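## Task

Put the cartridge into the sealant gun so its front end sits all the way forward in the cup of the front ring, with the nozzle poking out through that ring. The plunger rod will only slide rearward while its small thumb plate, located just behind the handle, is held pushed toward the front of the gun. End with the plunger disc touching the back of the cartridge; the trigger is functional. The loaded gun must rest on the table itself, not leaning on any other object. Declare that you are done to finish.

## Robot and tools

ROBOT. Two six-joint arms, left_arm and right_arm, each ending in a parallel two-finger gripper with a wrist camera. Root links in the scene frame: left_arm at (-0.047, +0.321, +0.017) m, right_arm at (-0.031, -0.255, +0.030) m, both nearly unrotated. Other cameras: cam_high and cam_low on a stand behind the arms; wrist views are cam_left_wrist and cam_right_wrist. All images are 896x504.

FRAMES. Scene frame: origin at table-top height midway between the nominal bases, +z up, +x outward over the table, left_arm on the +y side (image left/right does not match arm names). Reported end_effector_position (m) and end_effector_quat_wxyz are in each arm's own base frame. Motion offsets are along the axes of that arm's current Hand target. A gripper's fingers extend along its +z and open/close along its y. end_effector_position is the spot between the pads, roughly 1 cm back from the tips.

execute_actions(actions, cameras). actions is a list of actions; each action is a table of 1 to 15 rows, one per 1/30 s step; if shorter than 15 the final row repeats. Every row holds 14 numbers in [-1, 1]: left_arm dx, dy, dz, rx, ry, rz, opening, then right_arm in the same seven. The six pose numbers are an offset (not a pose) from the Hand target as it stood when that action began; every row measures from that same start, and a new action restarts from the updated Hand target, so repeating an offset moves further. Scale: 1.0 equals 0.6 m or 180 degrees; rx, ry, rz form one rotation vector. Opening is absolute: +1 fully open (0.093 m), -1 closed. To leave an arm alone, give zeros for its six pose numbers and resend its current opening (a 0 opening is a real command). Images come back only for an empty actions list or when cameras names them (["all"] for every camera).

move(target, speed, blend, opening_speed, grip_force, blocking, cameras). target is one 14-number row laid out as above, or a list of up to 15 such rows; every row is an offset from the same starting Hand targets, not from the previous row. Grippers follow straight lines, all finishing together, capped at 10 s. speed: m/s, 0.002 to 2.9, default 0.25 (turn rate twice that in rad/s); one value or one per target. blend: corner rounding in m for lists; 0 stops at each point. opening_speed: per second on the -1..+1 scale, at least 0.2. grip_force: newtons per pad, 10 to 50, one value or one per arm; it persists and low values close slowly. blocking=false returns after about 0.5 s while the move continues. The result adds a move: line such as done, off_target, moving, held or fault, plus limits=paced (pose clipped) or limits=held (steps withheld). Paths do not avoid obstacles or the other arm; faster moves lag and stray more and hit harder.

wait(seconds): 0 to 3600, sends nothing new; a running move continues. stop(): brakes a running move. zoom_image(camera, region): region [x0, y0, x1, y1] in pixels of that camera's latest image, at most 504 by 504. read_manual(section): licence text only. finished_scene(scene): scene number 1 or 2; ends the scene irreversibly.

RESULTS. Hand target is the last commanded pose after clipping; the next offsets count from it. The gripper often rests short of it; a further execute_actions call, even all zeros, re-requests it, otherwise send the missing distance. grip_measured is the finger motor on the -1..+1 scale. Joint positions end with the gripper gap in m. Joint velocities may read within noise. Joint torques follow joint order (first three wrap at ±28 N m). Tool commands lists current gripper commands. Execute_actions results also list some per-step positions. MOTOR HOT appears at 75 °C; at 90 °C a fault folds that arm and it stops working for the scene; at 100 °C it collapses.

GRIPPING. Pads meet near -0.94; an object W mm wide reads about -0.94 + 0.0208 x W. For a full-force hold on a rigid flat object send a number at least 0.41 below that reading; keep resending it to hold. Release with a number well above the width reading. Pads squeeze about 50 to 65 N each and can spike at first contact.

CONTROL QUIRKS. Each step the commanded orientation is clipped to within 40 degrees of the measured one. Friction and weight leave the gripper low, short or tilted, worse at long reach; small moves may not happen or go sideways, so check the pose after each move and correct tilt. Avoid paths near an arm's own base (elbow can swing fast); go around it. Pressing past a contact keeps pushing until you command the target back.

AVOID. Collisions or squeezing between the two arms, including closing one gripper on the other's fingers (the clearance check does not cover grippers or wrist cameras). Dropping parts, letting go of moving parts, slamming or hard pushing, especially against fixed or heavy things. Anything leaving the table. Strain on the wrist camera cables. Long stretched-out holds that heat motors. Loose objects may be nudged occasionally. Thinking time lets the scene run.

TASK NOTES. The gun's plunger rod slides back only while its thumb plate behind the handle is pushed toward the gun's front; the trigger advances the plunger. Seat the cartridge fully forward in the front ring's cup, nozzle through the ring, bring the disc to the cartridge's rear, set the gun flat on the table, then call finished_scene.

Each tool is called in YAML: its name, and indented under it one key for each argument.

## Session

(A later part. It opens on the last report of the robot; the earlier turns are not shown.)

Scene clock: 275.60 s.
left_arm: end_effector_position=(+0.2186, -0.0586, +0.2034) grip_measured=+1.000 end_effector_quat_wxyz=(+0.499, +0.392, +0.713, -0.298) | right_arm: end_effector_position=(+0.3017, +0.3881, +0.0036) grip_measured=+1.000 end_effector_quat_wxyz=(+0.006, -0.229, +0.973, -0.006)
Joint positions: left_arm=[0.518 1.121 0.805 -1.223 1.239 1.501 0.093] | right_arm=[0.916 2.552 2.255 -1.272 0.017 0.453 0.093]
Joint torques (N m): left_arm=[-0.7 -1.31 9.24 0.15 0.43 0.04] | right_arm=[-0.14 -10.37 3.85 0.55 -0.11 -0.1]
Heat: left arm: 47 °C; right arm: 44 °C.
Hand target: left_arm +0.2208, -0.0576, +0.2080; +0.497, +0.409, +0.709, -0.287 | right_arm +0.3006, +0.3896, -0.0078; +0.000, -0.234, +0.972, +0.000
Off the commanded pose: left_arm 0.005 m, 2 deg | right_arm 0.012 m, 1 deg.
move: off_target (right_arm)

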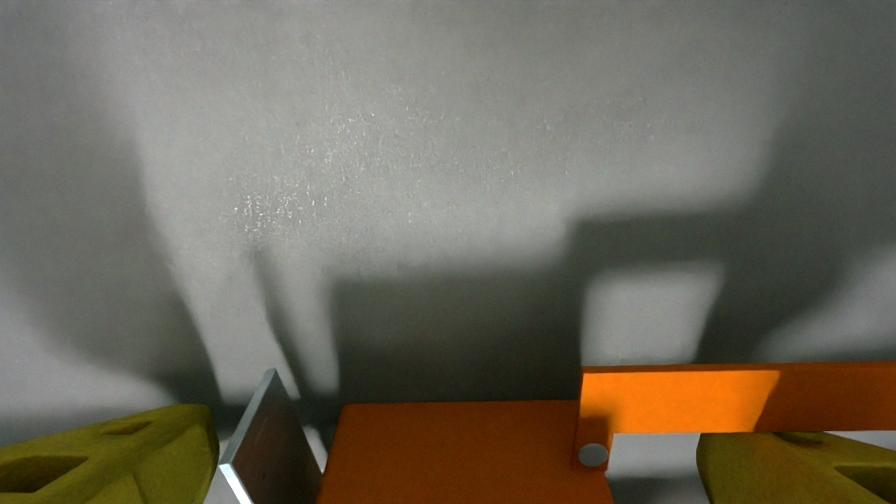

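move:
  target: [0,0,0,0,0,0,1,0,0,0,0,0,0,0.3]
  opening_speed: 0.4
  cameras: ["cam_right_wrist"]

move:
  target: [0,0,0,0,0,0,1,0,0,0,0,0,0,-0.3]
  opening_speed: 0.4
  cameras: ["cam_right_wrist","cam_left_wrist"]

Scene clock: 284.57 s.
left_arm: end_effector_position=(+0.2186, -0.0586, +0.2034) grip_measured=+1.000 end_effector_quat_wxyz=(+0.499, +0.392, +0.713, -0.298) | right_arm: end_effector_position=(+0.3033, +0.3847, +0.0031) grip_measured=+0.308 end_effector_quat_wxyz=(+0.004, -0.222, +0.975, -0.010)
Joint positions: left_arm=[0.518 1.121 0.805 -1.223 1.239 1.501 0.093] | right_arm=[0.91 2.552 2.253 -1.277 0.02 0.463 0.06]
Joint torques (N m): left_arm=[-0.7 -1.29 9.24 0.16 0.43 0.06] | right_arm=[0.39 -10.51 3.96 0.61 -0.12 -0.12]
Heat: left arm: 48 °C; right arm: 46 °C.
Hand target: left_arm +0.2208, -0.0576, +0.2080; +0.497, +0.409, +0.709, -0.287 | right_arm +0.3007, +0.3896, -0.0078; +0.000, -0.234, +0.972, +0.000
Off the commanded pose: left_arm 0.005 m, 2 deg | right_arm 0.012 m, 2 deg.
move: done

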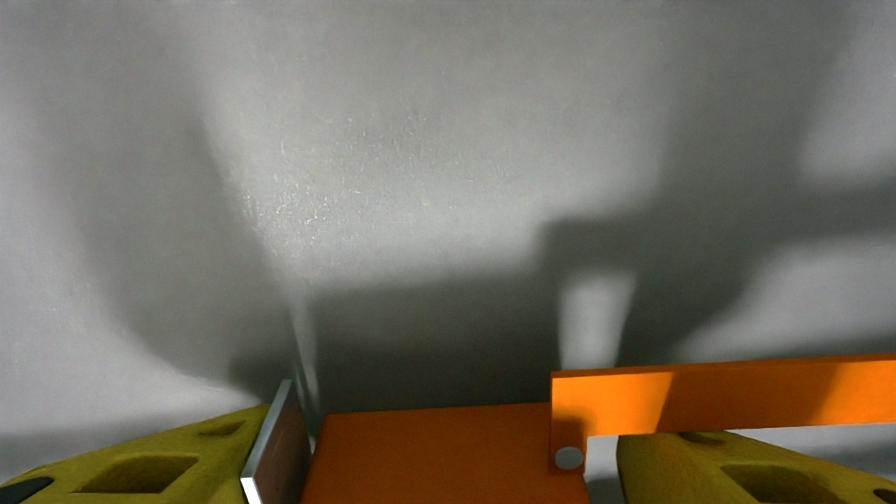

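Scene clock: 286.57 s.
left_arm: end_effector_position=(+0.2186, -0.0586, +0.2034) grip_measured=+1.000 end_effector_quat_wxyz=(+0.499, +0.392, +0.713, -0.298) | right_arm: end_effector_position=(+0.3019, +0.3858, +0.0031) grip_measured=+0.056 end_effector_quat_wxyz=(+0.004, -0.224, +0.975, -0.010)
Joint positions: left_arm=[0.518 1.121 0.805 -1.223 1.239 1.501 0.093] | right_arm=[0.914 2.552 2.253 -1.277 0.02 0.463 0.048]
Joint torques (N m): left_arm=[-0.72 -1.29 9.26 0.17 0.42 0.02] | right_arm=[0.13 -10.35 3.95 0.59 -0.14 -0.08]
Heat: left arm: 48 °C; right arm: 47 °C.
Hand target: left_arm +0.2208, -0.0576, +0.2080; +0.497, +0.409, +0.709, -0.287 | right_arm +0.3007, +0.3895, -0.0078; +0.000, -0.234, +0.972, +0.000
Off the commanded pose: left_arm 0.005 m, 2 deg | right_arm 0.012 m, 2 deg.
move: done
Images, in order (width x height): cam_left_wrist 896x504, cam_right_wrist 896x504.

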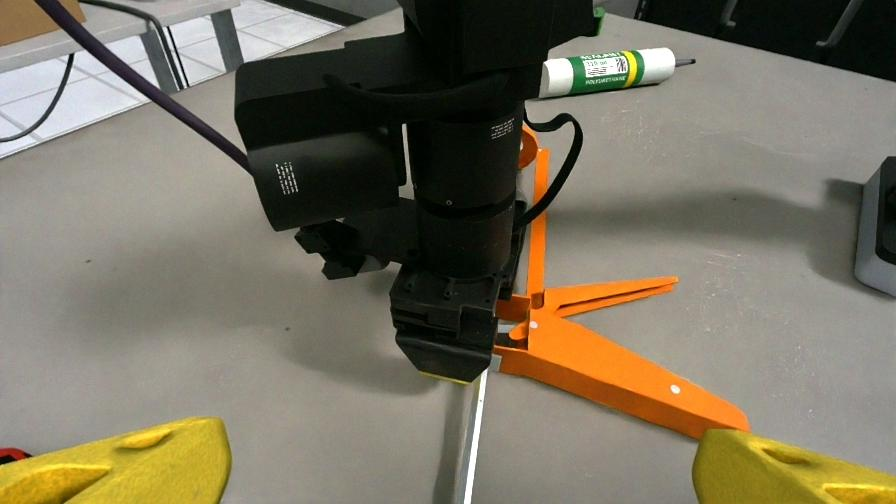

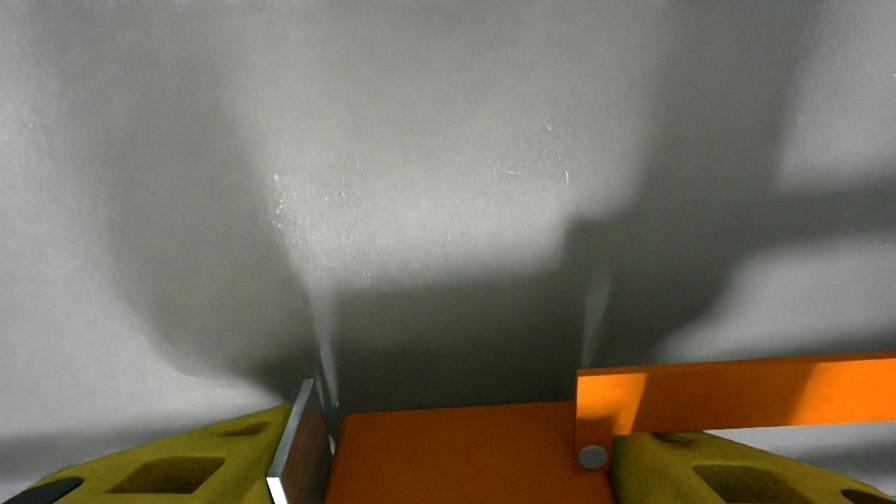

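move:
  target: [0,0,0,0,0,0,1,0,0,0,0,0,0,-0.7]
  opening_speed: 0.4
  cameras: ["cam_right_wrist"]

zoom_image:
  camera: "cam_right_wrist"
  region: [200, 330, 700, 504]

Scene clock: 293.40 s.
left_arm: end_effector_position=(+0.2186, -0.0586, +0.2034) grip_measured=+1.000 end_effector_quat_wxyz=(+0.499, +0.392, +0.713, -0.298) | right_arm: end_effector_position=(+0.3019, +0.3858, +0.0031) grip_measured=+0.054 end_effector_quat_wxyz=(+0.004, -0.224, +0.975, -0.010)
Joint positions: left_arm=[0.518 1.121 0.805 -1.223 1.239 1.501 0.093] | right_arm=[0.914 2.552 2.253 -1.277 0.02 0.463 0.048]
Joint torques (N m): left_arm=[-0.75 -1.32 9.25 0.16 0.44 0.04] | right_arm=[0.13 -10.33 3.9 0.6 -0.13 -0.12]
Heat: left arm: 48 °C; right arm: 48 °C.
Hand target: left_arm +0.2208, -0.0576, +0.2080; +0.497, +0.409, +0.709, -0.287 | right_arm +0.3007, +0.3895, -0.0078; +0.000, -0.234, +0.972, +0.000
Off the commanded pose: left_arm 0.005 m, 2 deg | right_arm 0.012 m, 2 deg.
move: done

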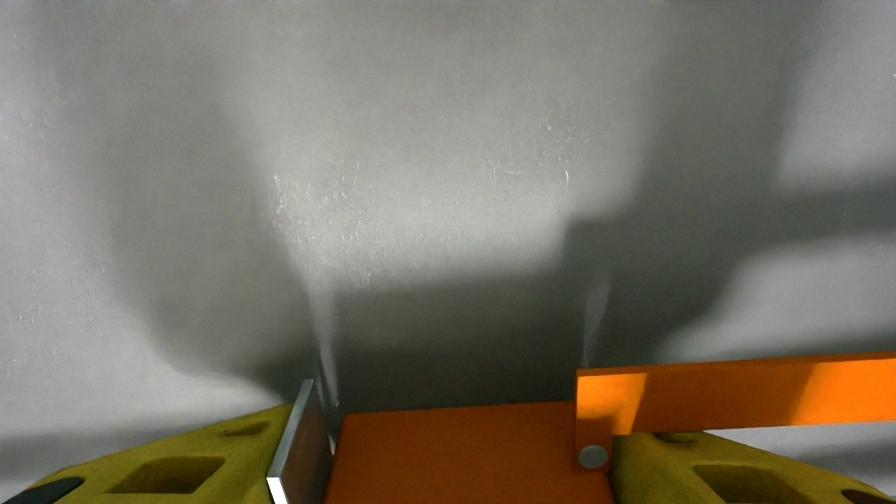

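Scaled by 1.008 from the camera's image (finer frame: 1280x720).

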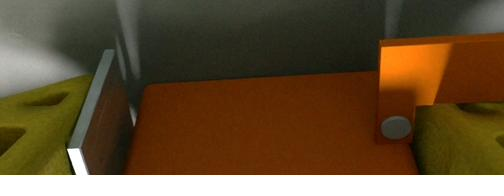

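move:
  target:
    - [0,0,0,0,0,0,1,0,0,-0.026,0,0,0,-0.7]
    - [0,0,0,0,0,0,1,0.0372,-0.2448,-0.026,0,0,0.135,-0.7]
  speed: 0.1
  cameras: ["cam_right_wrist","cam_left_wrist","cam_high"]

Scene clock: 315.83 s.
left_arm: end_effector_position=(+0.2186, -0.0586, +0.2034) grip_measured=+1.000 end_effector_quat_wxyz=(+0.499, +0.392, +0.713, -0.298) | right_arm: end_effector_position=(+0.3474, +0.2520, +0.0008) grip_measured=+0.054 end_effector_quat_wxyz=(-0.003, -0.045, +0.999, -0.010)
Joint positions: left_arm=[0.518 1.121 0.805 -1.223 1.239 1.501 0.093] | right_arm=[0.633 2.277 1.75 -1.061 0.013 0.542 0.048]
Joint torques (N m): left_arm=[-0.7 -1.29 9.26 0.15 0.42 0.03] | right_arm=[-0.91 -12.01 3.74 0.26 -0.11 0.35]
Heat: left arm: 49 °C; right arm: 51 °C.
Hand target: left_arm +0.2208, -0.0576, +0.2080; +0.497, +0.409, +0.709, -0.287 | right_arm +0.3475, +0.2487, +0.0079; +0.000, -0.024, +1.000, +0.000
Off the commanded pose: left_arm 0.005 m, 2 deg | right_arm 0.008 m, 3 deg.
move: off_target (right_arm)
Images, in order (width x height): cam_high 896x504, cam_left_wrist 896x504, cam_right_wrist 896x504.

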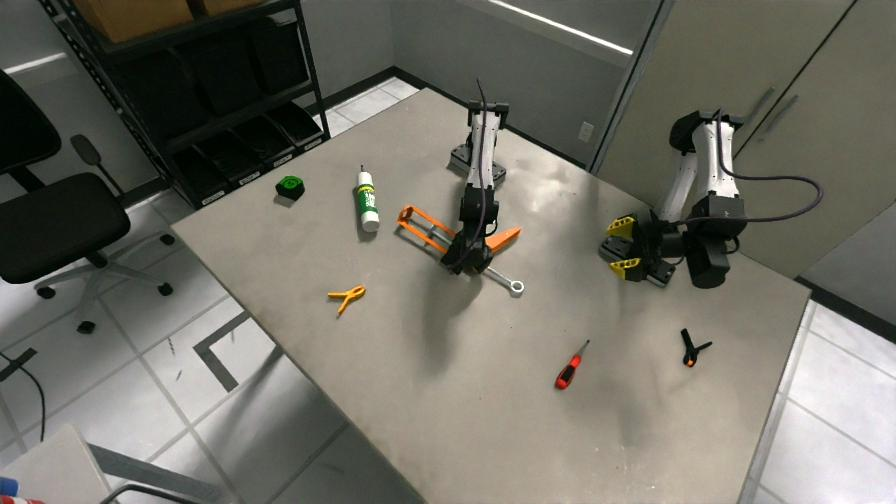

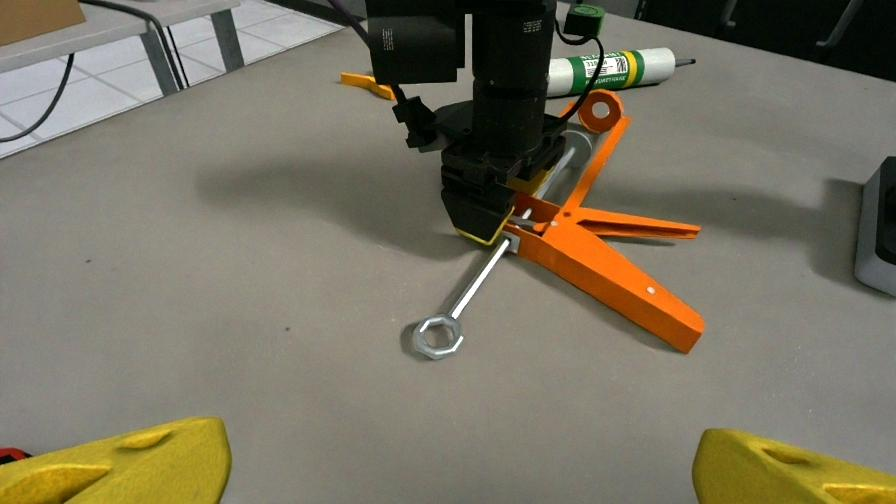

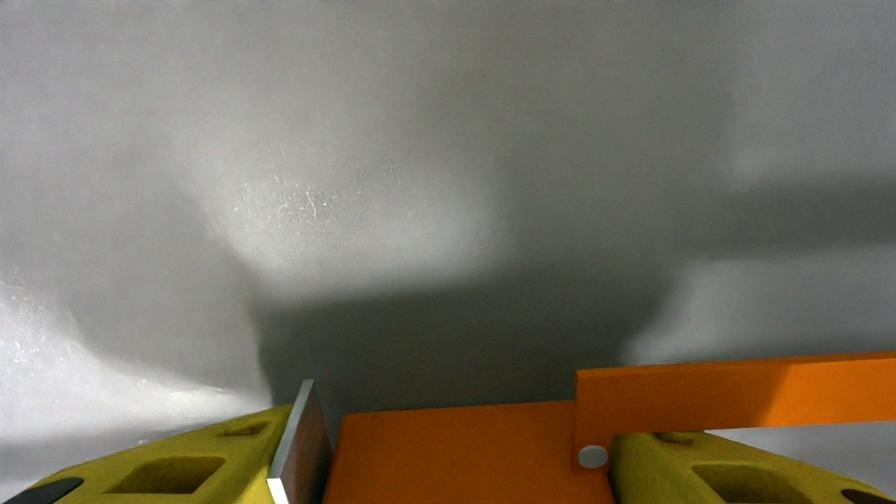

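move:
  target: [-0.093,0.1637,0.0512,-0.2027,0.351,-0.2889,0,0,0,0,0,0,0,-0.7]
  cameras: ["cam_left_wrist"]

Scene clock: 342.40 s.
left_arm: end_effector_position=(+0.3297, -0.0514, +0.2468) grip_measured=+0.002 end_effector_quat_wxyz=(+0.114, +0.001, +0.993, -0.029) | right_arm: end_effector_position=(+0.3474, +0.2520, +0.0008) grip_measured=+0.054 end_effector_quat_wxyz=(-0.003, -0.045, +0.999, -0.010)
Joint positions: left_arm=[-0.142 1.68 1.876 -1.533 0.025 -0.144 0.045] | right_arm=[0.633 2.277 1.75 -1.061 0.013 0.542 0.048]
Joint torques (N m): left_arm=[-0.81 -5.63 9.07 0.6 -0.31 -0.25] | right_arm=[-1.02 -12.14 3.77 0.25 -0.17 0.37]
Heat: left arm: 49 °C; right arm: 56 °C.
Hand target: left_arm +0.3298, -0.0500, +0.2500; +0.000, +0.001, +1.000, +0.000 | right_arm +0.3475, +0.2487, +0.0079; +0.000, -0.024, +1.000, +0.000
Off the commanded pose: left_arm 0.003 m, 13 deg | right_arm 0.008 m, 3 deg.
joint sent to its limit (left arm) — joint 4 (wrist pitch), lower limit. The joint targets are off in orientation, not in position.
move: off_target (left_arm)

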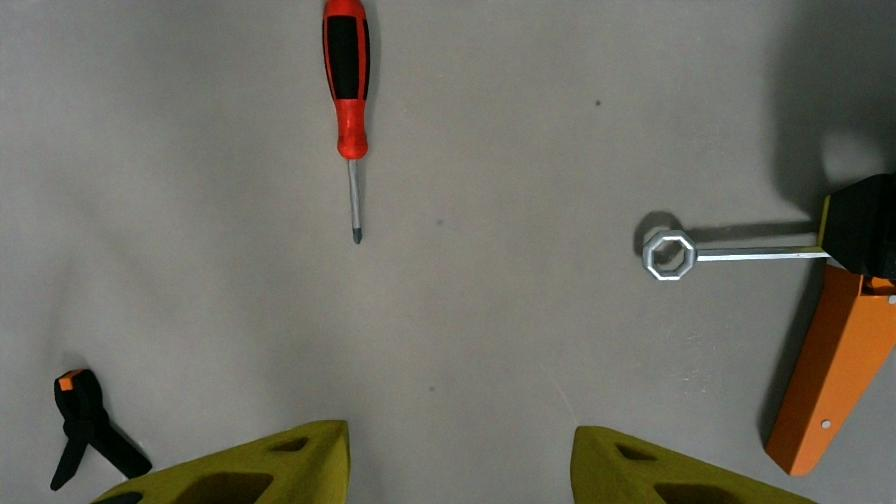

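move:
  target: [-0.0242,-0.292,0.2617,0,0,-0.4517,0,0,0,0,0,0,0,-0.7]
  cameras: ["cam_left_wrist","cam_right_wrist","cam_low"]

Scene clock: 353.17 s.
left_arm: end_effector_position=(+0.3346, -0.2159, +0.0943) grip_measured=+0.002 end_effector_quat_wxyz=(-0.004, -0.645, +0.764, +0.014) | right_arm: end_effector_position=(+0.3474, +0.2520, +0.0008) grip_measured=+0.054 end_effector_quat_wxyz=(-0.003, -0.045, +0.999, -0.010)
Joint positions: left_arm=[-0.574 2.1 1.84 -1.341 -0.002 -1.977 0.045] | right_arm=[0.633 2.277 1.75 -1.061 0.013 0.542 0.048]
Joint torques (N m): left_arm=[-0.62 -8.81 8.99 0.45 -0.12 -0.32] | right_arm=[-0.99 -12.05 3.77 0.29 -0.14 0.37]
Heat: left arm: 49 °C; right arm: 57 °C.
Hand target: left_arm +0.3442, -0.2254, +0.0932; +0.000, -0.651, +0.759, -0.001 | right_arm +0.3475, +0.2487, +0.0079; +0.000, -0.024, +1.000, +0.000
Off the commanded pose: left_arm 0.014 m, 2 deg | right_arm 0.008 m, 3 deg.
move: off_target (left_arm)
Images, in order (width x height): cam_low 896x504, cam_left_wrist 896x504, cam_right_wrist 896x504.

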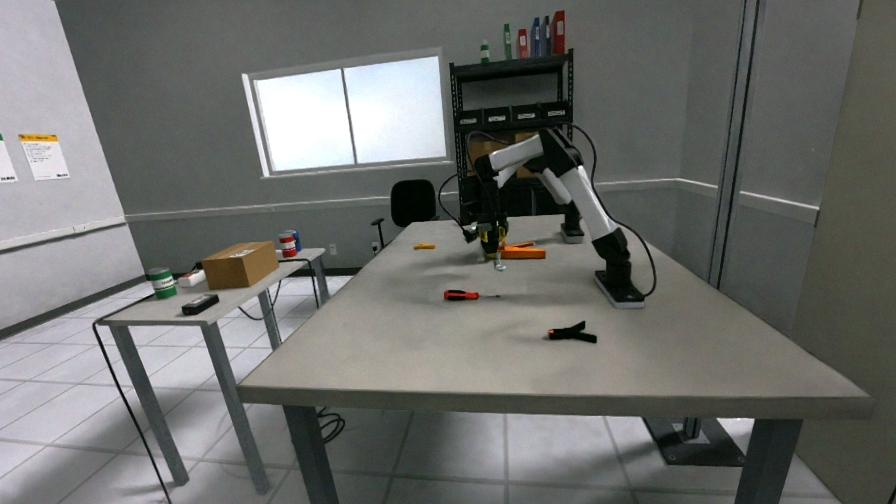

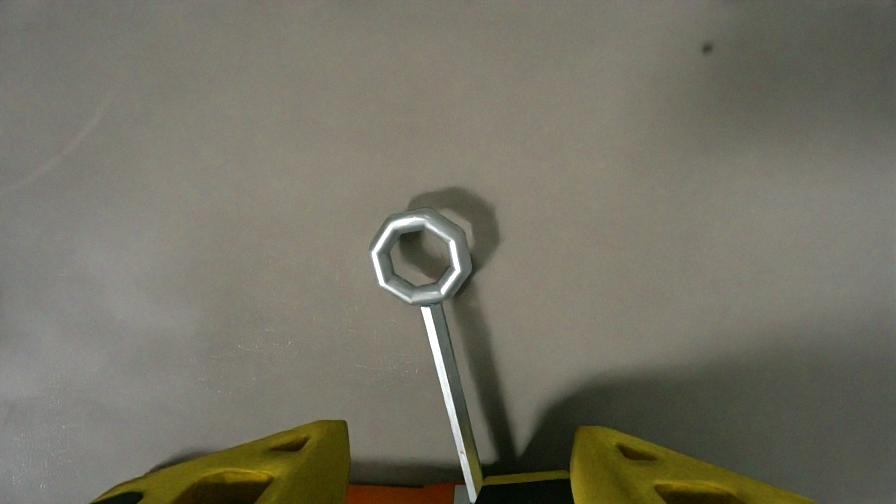

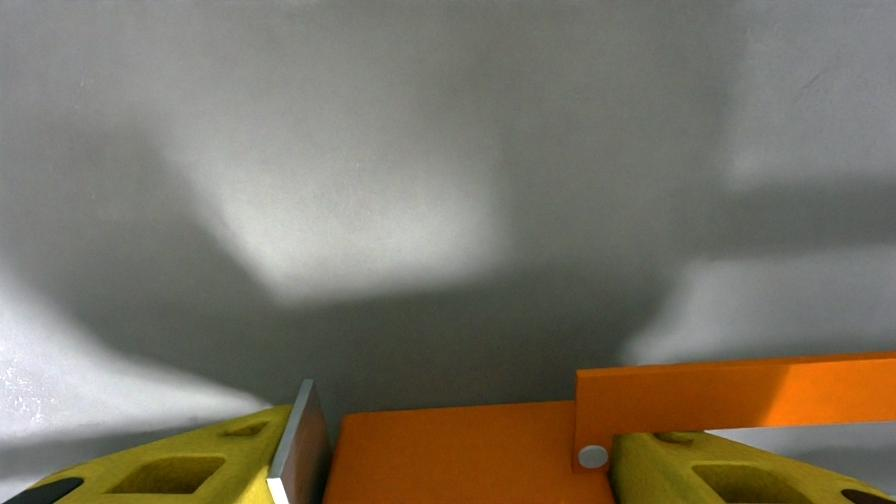

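move:
  target: [0.0375,0.0113,0.09,0,0,0,0,0,0,0,0,0,0,-0.7]
  speed: 0.1
  cameras: ["cam_left_wrist"]

Scene clock: 363.60 s.
left_arm: end_effector_position=(+0.3352, -0.2170, +0.0942) grip_measured=+0.002 end_effector_quat_wxyz=(-0.003, -0.645, +0.764, +0.012) | right_arm: end_effector_position=(+0.3474, +0.2520, +0.0008) grip_measured=+0.054 end_effector_quat_wxyz=(-0.003, -0.045, +0.999, -0.010)
Joint positions: left_arm=[-0.575 2.1 1.84 -1.336 -0.002 -1.978 0.045] | right_arm=[0.633 2.277 1.75 -1.061 0.013 0.542 0.048]
Joint torques (N m): left_arm=[0.02 -10.97 6.26 0.21 -0.2 -0.19] | right_arm=[-0.98 -12.01 3.75 0.24 -0.16 0.38]
Heat: left arm: 48 °C; right arm: 58 °C.
Hand target: left_arm +0.3364, -0.2163, +0.0942; +0.000, -0.648, +0.762, +0.012 (not the last commanded pose) | right_arm +0.3475, +0.2487, +0.0079; +0.000, -0.024, +1.000, +0.000
Off the commanded pose: left_arm 0.062 m, 2 deg | right_arm 0.008 m, 3 deg.
move: held (left_arm; a check stopped the path); limits=held
pose unreachable (left arm): on one or more control steps of this call, first in action 0 (counted from 0), this arm could not follow its commanded pose, so it was not sent that pose on those steps. It may still have moved: this result reports where it is.
cause: moving toward the commanded pose would bring a part of the arm too close to another arm (this arm's wrist (the part past joint 4) and the right arm's wrist (the part past joint 4), along the way the arms are being sent, or toward where that arm still pushes).

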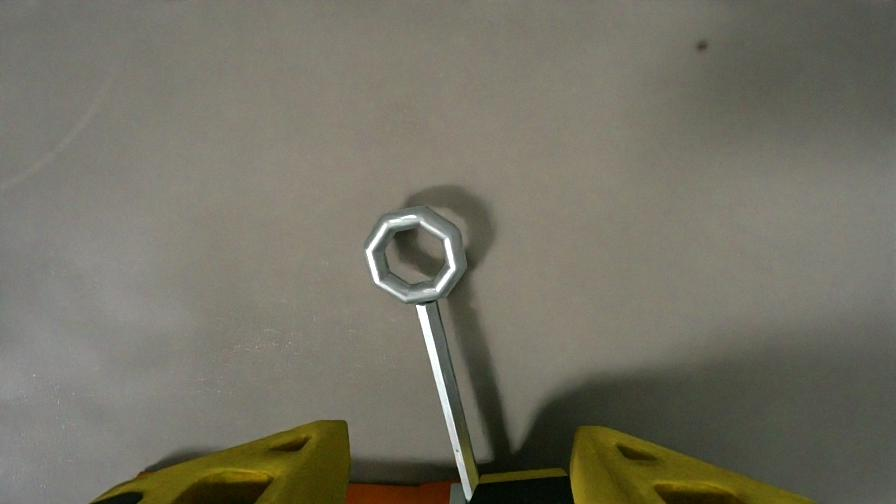

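move:
  target: [-0.011,0.0233,0.09,0,0,-0.015,0,0,0,0,0,0,0,-0.7]
  speed: 0.1
  cameras: ["cam_left_wrist"]

Scene clock: 373.60 s.
left_arm: end_effector_position=(+0.3236, -0.2095, +0.0556) grip_measured=+0.002 end_effector_quat_wxyz=(-0.009, -0.650, +0.760, +0.032) | right_arm: end_effector_position=(+0.3474, +0.2520, +0.0008) grip_measured=+0.054 end_effector_quat_wxyz=(-0.003, -0.045, +0.999, -0.010)
Joint positions: left_arm=[-0.575 2.1 1.684 -1.221 -0.002 -1.991 0.045] | right_arm=[0.633 2.277 1.75 -1.061 0.013 0.542 0.048]
Joint torques (N m): left_arm=[0.14 -12.51 5.07 0.32 -0.2 -0.3] | right_arm=[-0.95 -12 3.81 0.3 -0.1 0.37]
Heat: left arm: 47 °C; right arm: 59 °C.
Hand target: left_arm +0.3271, -0.2097, +0.0602; -0.002, -0.659, +0.752, +0.016 (last step not sent: back at the drive's target) | right_arm +0.3475, +0.2487, +0.0079; +0.000, -0.024, +1.000, +0.000
Off the commanded pose: left_arm 0.015 m, 3 deg | right_arm 0.008 m, 3 deg.
move: held (left_arm; a check stopped the path); limits=held
pose unreachable (left arm): on one or more control steps of this call, first in action 0 (counted from 0), this arm could not follow its commanded pose, so it was not sent that pose on those steps. On the call's last step it was still not sent that pose. It may still have moved: this result reports where it is.
cause: moving toward the commanded pose would bring a part of the arm too close to another arm (this arm's wrist (the part past joint 4) and the right arm's wrist (the part past joint 4), 2 mm apart when this arm was first held).

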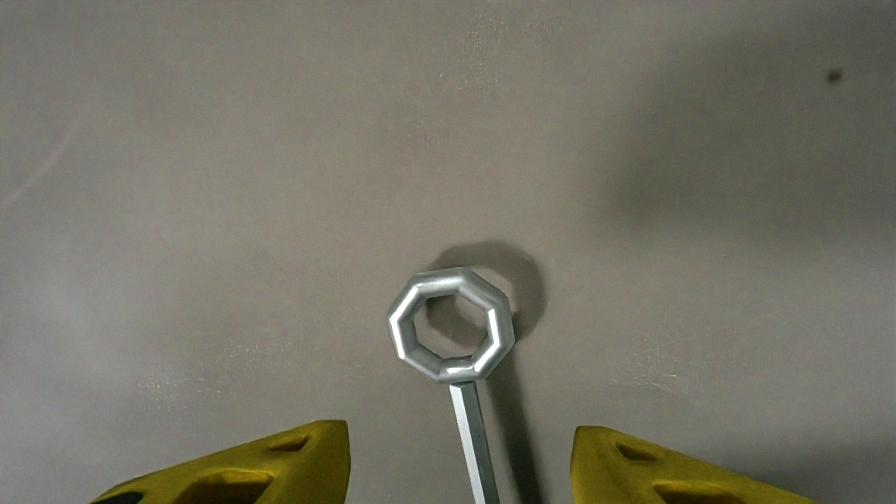

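move:
  target:
    - [-0.02,0,-0.01,0,0.14,0,0,0,0,0,0,0,0,-0.7]
    - [-0.0067,0.0042,0.035,0,0.14,0,0,0,0,0,0,0,0,-0.7]
  speed: 0.1
  cameras: ["cam_left_wrist","cam_low"]

Scene clock: 387.43 s.
left_arm: end_effector_position=(+0.3253, -0.1992, +0.0400) grip_measured=+0.002 end_effector_quat_wxyz=(-0.161, -0.645, +0.737, -0.117) | right_arm: end_effector_position=(+0.3474, +0.2520, +0.0008) grip_measured=+0.054 end_effector_quat_wxyz=(-0.003, -0.045, +0.999, -0.010)
Joint positions: left_arm=[-0.378 1.976 1.383 -0.912 0.396 -1.829 0.045] | right_arm=[0.633 2.277 1.75 -1.061 0.013 0.542 0.048]
Joint torques (N m): left_arm=[-0.79 -10.32 4.66 0.77 0.26 -0.31] | right_arm=[-1.17 -12.01 3.69 0.28 -0.15 0.43]
Heat: left arm: 45 °C; right arm: 60 °C.
Hand target: left_arm +0.3247, -0.2050, +0.0393; -0.166, -0.646, +0.734, -0.128 | right_arm +0.3475, +0.2487, +0.0079; +0.000, -0.024, +1.000, +0.000
Off the commanded pose: left_arm 0.006 m, 1 deg | right_arm 0.008 m, 3 deg.
move: done; a check withheld steps on the way to target 1, so it may have been missed; limits=held
pose unreachable (right arm): on one or more control steps of this call, first in action 0 (counted from 0), this arm could not follow its commanded pose, so it was not sent that pose on those steps. It may still have moved: this result reports where it is.
cause: moving toward the commanded pose would bring a part of the arm too close to another arm (this arm's wrist (the part past joint 4) and the left arm's wrist (the part past joint 4), 1 mm apart when this arm was first held).
Images, in order (width x height): cam_low 896x504, cam_left_wrist 896x504.

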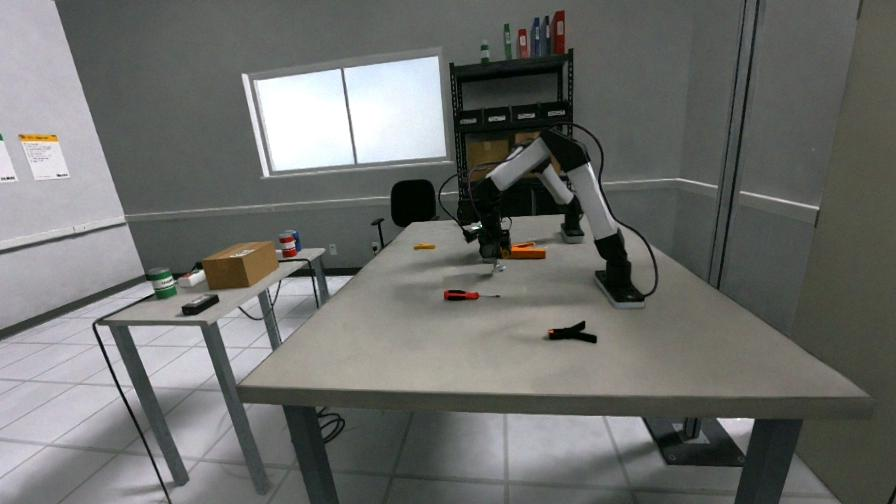

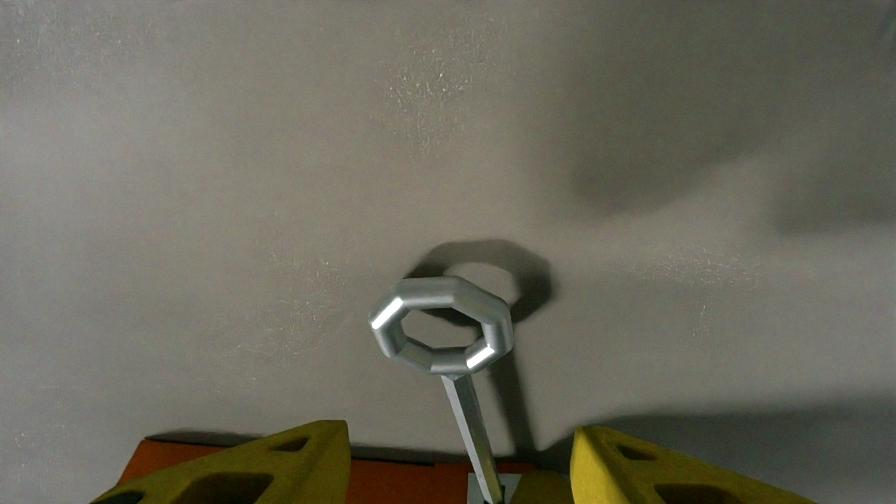

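move:
  target: [-0.025,0.0083,0.044,0,0,0,0,0,0,0,0,0,0,-0.7]
  speed: 0.08
  cameras: ["cam_left_wrist"]

Scene clock: 397.53 s.
left_arm: end_effector_position=(+0.3211, -0.1975, +0.0182) grip_measured=+0.002 end_effector_quat_wxyz=(-0.156, -0.644, +0.739, -0.127) | right_arm: end_effector_position=(+0.3474, +0.2520, +0.0008) grip_measured=+0.054 end_effector_quat_wxyz=(-0.003, -0.045, +0.999, -0.010)
Joint positions: left_arm=[-0.378 1.976 1.287 -0.795 0.396 -1.829 0.045] | right_arm=[0.633 2.277 1.75 -1.061 0.013 0.542 0.048]
Joint torques (N m): left_arm=[-0.39 -7.92 4.48 0.83 0.26 -0.26] | right_arm=[-0.94 -11.99 3.66 0.29 -0.12 0.38]
Heat: left arm: 44 °C; right arm: 61 °C.
Hand target: left_arm +0.3192, -0.2013, +0.0092; -0.166, -0.646, +0.734, -0.128 | right_arm +0.3475, +0.2487, +0.0079; +0.000, -0.024, +1.000, +0.000
Off the commanded pose: left_arm 0.010 m, 1 deg | right_arm 0.008 m, 3 deg.
move: done

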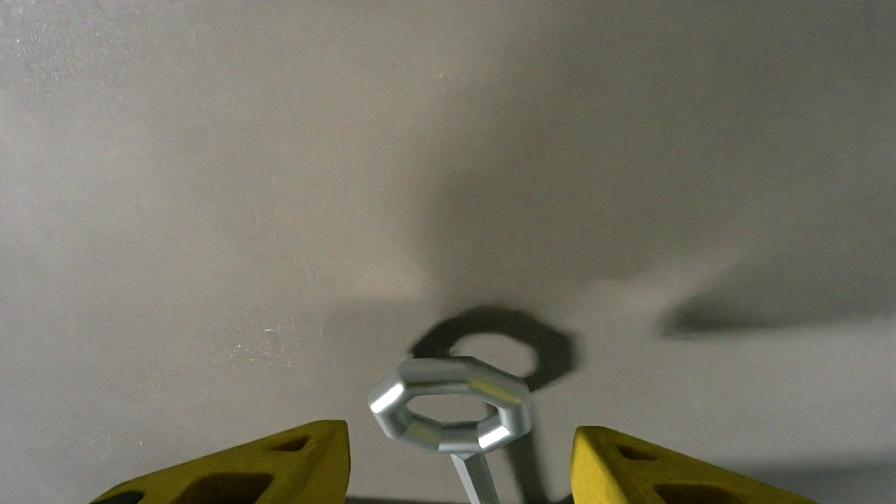

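move:
  target: [-0.01,0.004,0.02,0,0,0,0,0,0,0,0,0,0,-0.7]
  speed: 0.08
  cameras: ["cam_left_wrist"]

Scene clock: 410.97 s.
left_arm: end_effector_position=(+0.3185, -0.1965, +0.0049) grip_measured=+0.002 end_effector_quat_wxyz=(-0.156, -0.644, +0.739, -0.126) | right_arm: end_effector_position=(+0.3474, +0.2520, +0.0008) grip_measured=+0.054 end_effector_quat_wxyz=(-0.003, -0.045, +0.999, -0.010)
Joint positions: left_arm=[-0.378 1.99 1.249 -0.743 0.396 -1.829 0.045] | right_arm=[0.633 2.277 1.75 -1.061 0.013 0.542 0.048]
Joint torques (N m): left_arm=[-0.4 -7.82 4.44 0.83 0.25 -0.27] | right_arm=[-0.84 -11.85 3.81 0.27 -0.13 0.33]
Heat: left arm: 43 °C; right arm: 62 °C.
Hand target: left_arm +0.3167, -0.2004, -0.0041; -0.166, -0.646, +0.734, -0.128 | right_arm +0.3475, +0.2487, +0.0079; +0.000, -0.024, +1.000, +0.000
Off the commanded pose: left_arm 0.010 m, 1 deg | right_arm 0.008 m, 3 deg.
move: done

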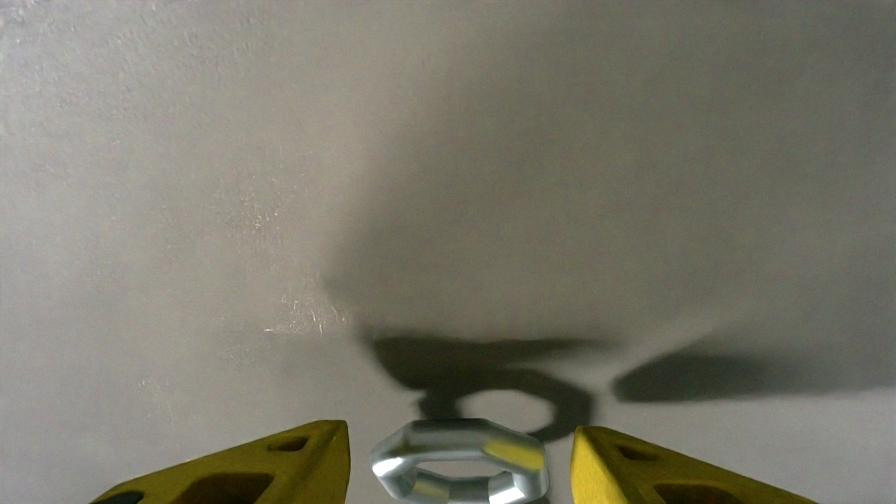

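move:
  target: [0,0,0,0,0,0,-0.75,0,0,0,0,0,0,-0.7]
  opening_speed: 0.5
  cameras: ["cam_left_wrist","cam_right_wrist"]

Scene clock: 416.57 s.
left_arm: end_effector_position=(+0.3199, -0.1986, +0.0058) grip_measured=-0.747 end_effector_quat_wxyz=(-0.159, -0.642, +0.738, -0.133) | right_arm: end_effector_position=(+0.3478, +0.2504, +0.0010) grip_measured=+0.054 end_effector_quat_wxyz=(-0.002, -0.041, +0.999, -0.014)
Joint positions: left_arm=[-0.378 1.99 1.249 -0.734 0.406 -1.829 0.009] | right_arm=[0.633 2.276 1.75 -1.064 0.022 0.55 0.048]
Joint torques (N m): left_arm=[-0.62 -7.8 4.46 0.76 0.17 -0.28] | right_arm=[-0.87 -11.93 3.63 0.26 -0.12 0.27]
Heat: left arm: 43 °C; right arm: 62 °C.
Hand target: left_arm +0.3166, -0.2004, -0.0041; -0.166, -0.646, +0.734, -0.128 | right_arm +0.3475, +0.2487, +0.0079; +0.000, -0.024, +1.000, +0.000
Off the commanded pose: left_arm 0.011 m, 1 deg | right_arm 0.007 m, 3 deg.
move: done

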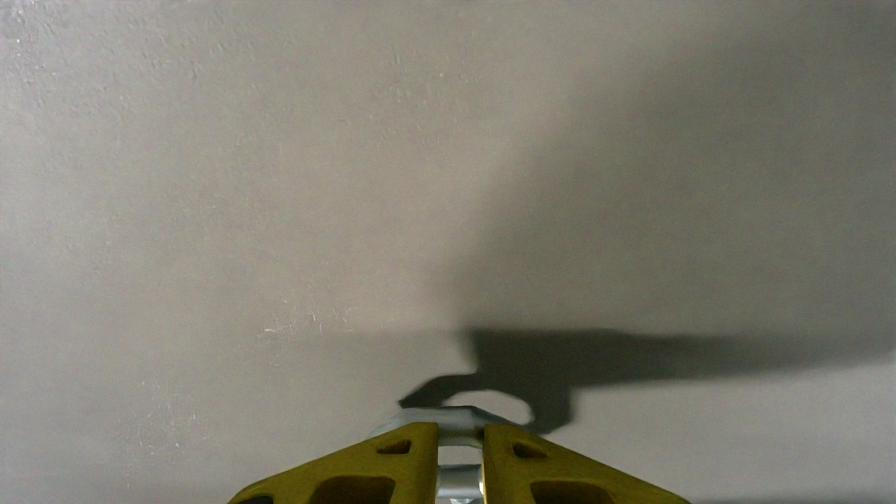

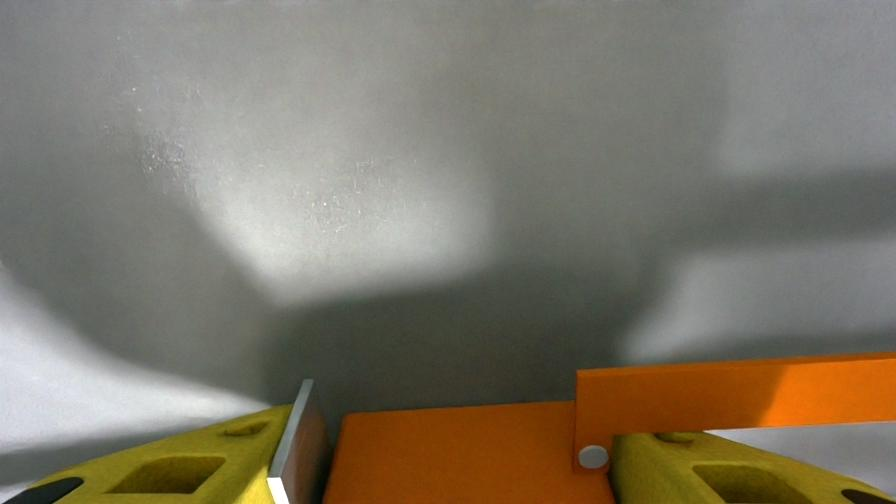

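move:
  target: [-0.0452,0.0081,-0.020,0,0,0,-0.85,0,0,0,0,0,0,-0.7]
  speed: 0.05
  cameras: ["cam_left_wrist","cam_right_wrist"]

Scene clock: 427.27 s.
left_arm: end_effector_position=(+0.3209, -0.1755, -0.0020) grip_measured=-0.848 end_effector_quat_wxyz=(-0.166, -0.644, +0.734, -0.137) | right_arm: end_effector_position=(+0.3475, +0.2495, +0.0006) grip_measured=+0.054 end_effector_quat_wxyz=(-0.006, -0.039, +0.999, -0.010)
Joint positions: left_arm=[-0.307 1.99 1.208 -0.721 0.429 -1.762 0.004] | right_arm=[0.626 2.276 1.747 -1.064 0.01 0.549 0.048]
Joint torques (N m): left_arm=[0.29 -10 4.27 0.32 -0.02 -0.09] | right_arm=[-0.39 -12 3.9 0.27 -0.15 0.31]
Heat: left arm: 42 °C; right arm: 63 °C.
Hand target: left_arm +0.3156, -0.1704, -0.0042; -0.166, -0.646, +0.734, -0.128 | right_arm +0.3475, +0.2487, +0.0079; +0.000, -0.024, +1.000, +0.000
Off the commanded pose: left_arm 0.008 m, 1 deg | right_arm 0.007 m, 2 deg.
move: done

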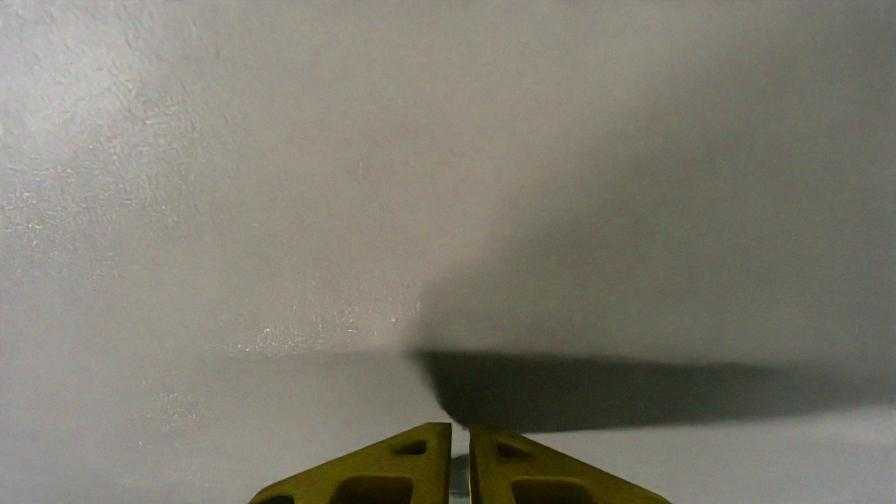

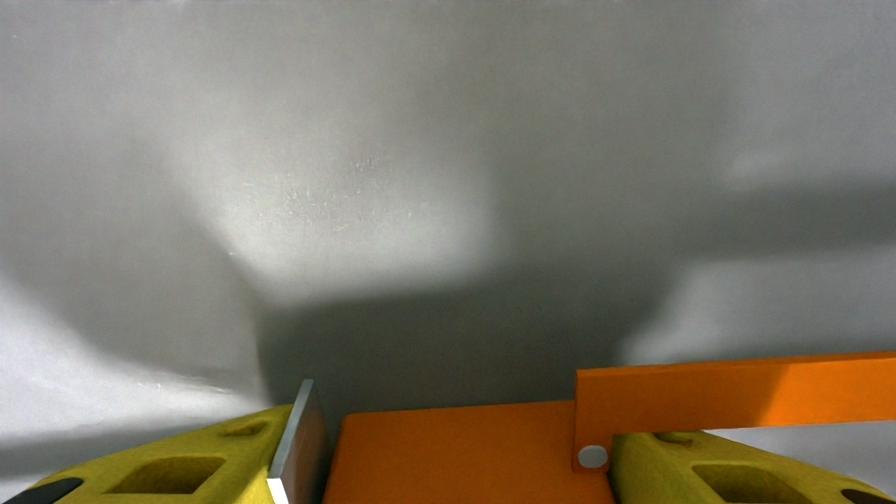

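wait:
  seconds: 0.1
  cameras: ["cam_high","cam_low"]

zoom_image:
  camera: "cam_high"
  region: [390, 190, 590, 320]

zoom_image:
  camera: "cam_low"
  region: [450, 190, 590, 290]

Scene clock: 430.37 s.
left_arm: end_effector_position=(+0.3209, -0.1755, -0.0020) grip_measured=-0.848 end_effector_quat_wxyz=(-0.166, -0.644, +0.734, -0.137) | right_arm: end_effector_position=(+0.3475, +0.2495, +0.0006) grip_measured=+0.054 end_effector_quat_wxyz=(-0.006, -0.039, +0.999, -0.010)
Joint positions: left_arm=[-0.307 1.99 1.208 -0.721 0.429 -1.762 0.004] | right_arm=[0.626 2.276 1.747 -1.064 0.01 0.549 0.048]
Joint torques (N m): left_arm=[0.36 -10.09 4.36 0.33 -0.03 -0.1] | right_arm=[-0.27 -12.04 3.84 0.26 -0.14 0.3]
Heat: left arm: 42 °C; right arm: 63 °C.
Hand target: left_arm +0.3156, -0.1704, -0.0042; -0.166, -0.646, +0.734, -0.128 | right_arm +0.3475, +0.2487, +0.0079; +0.000, -0.024, +1.000, +0.000
Tool commands: left_gripper/opening=-0.85 right_gripper/opening=-0.7
Off the commanded pose: left_arm 0.008 m, 1 deg | right_arm 0.007 m, 2 deg.
wait: 0.10 s; at rest from the start

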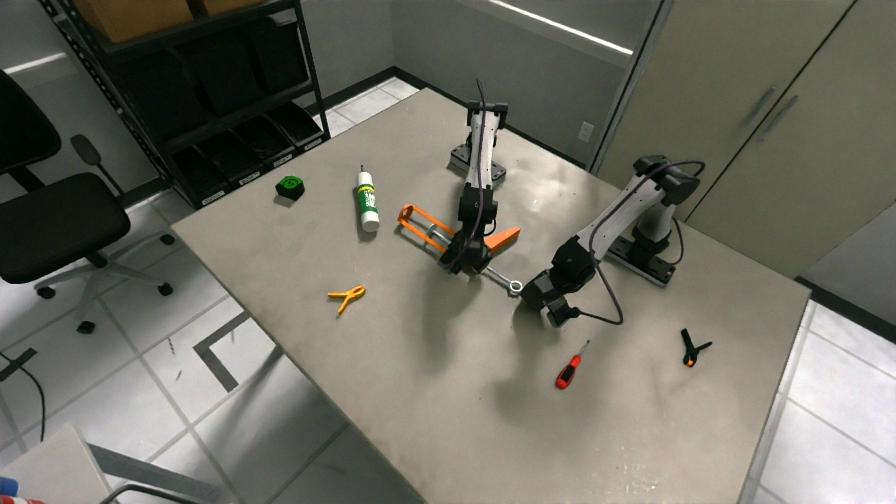

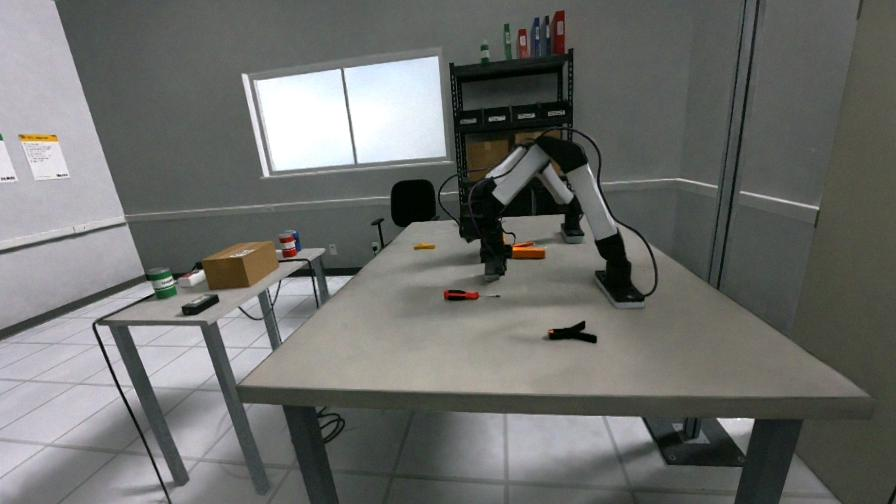

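Scaled by 2.520 from the camera's image (finer frame: 1280x720).

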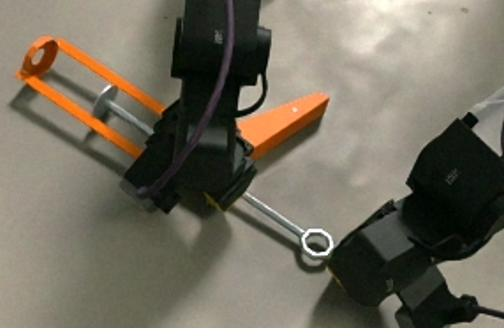

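Scaled by 3.600 from the camera's image (finer frame: 1280x720).

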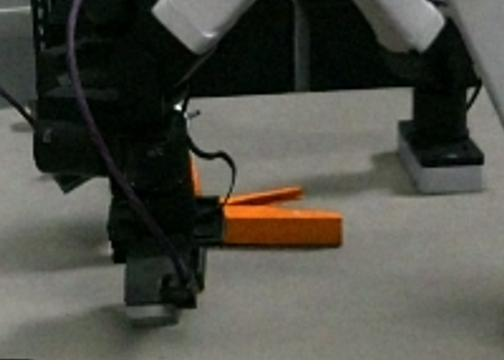

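move:
  target:
    - [0.0273,0,-0.061,0,0,0,0,0,0,0,0,0,0,-0.7]
    - [0.0965,0.0012,-0.0242,0,0,0,0,0,0,0,0,0,0,-0.7]
  speed: 0.15
  cameras: ["cam_left_wrist"]

Scene clock: 466.90 s.
left_arm: end_effector_position=(+0.2938, -0.2110, +0.0269) grip_measured=-0.002 end_effector_quat_wxyz=(-0.184, -0.644, +0.735, -0.107) | right_arm: end_effector_position=(+0.3475, +0.2495, +0.0006) grip_measured=+0.054 end_effector_quat_wxyz=(-0.006, -0.039, +0.999, -0.010)
Joint positions: left_arm=[-0.429 1.939 1.265 -0.849 0.426 -1.879 0.045] | right_arm=[0.626 2.276 1.747 -1.064 0.01 0.549 0.048]
Joint torques (N m): left_arm=[-0.44 -9.16 8.59 0.72 -0.11 -0.32] | right_arm=[-0.43 -11.88 4.03 0.28 -0.1 0.24]
Heat: left arm: 41 °C; right arm: 64 °C.
Hand target: left_arm +0.3098, -0.2169, +0.0328; -0.166, -0.646, +0.734, -0.128 | right_arm +0.3475, +0.2487, +0.0079; +0.000, -0.024, +1.000, +0.000
Off the commanded pose: left_arm 0.018 m, 3 deg | right_arm 0.007 m, 2 deg.
move: off_target (left_arm)

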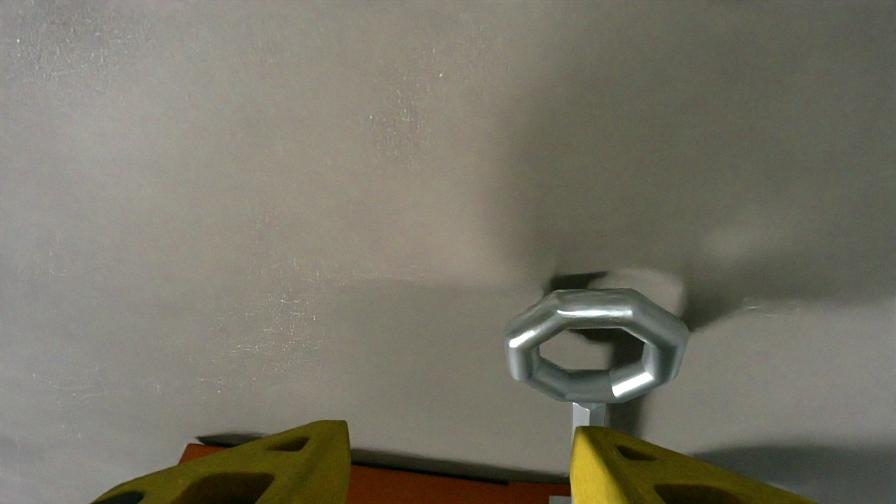

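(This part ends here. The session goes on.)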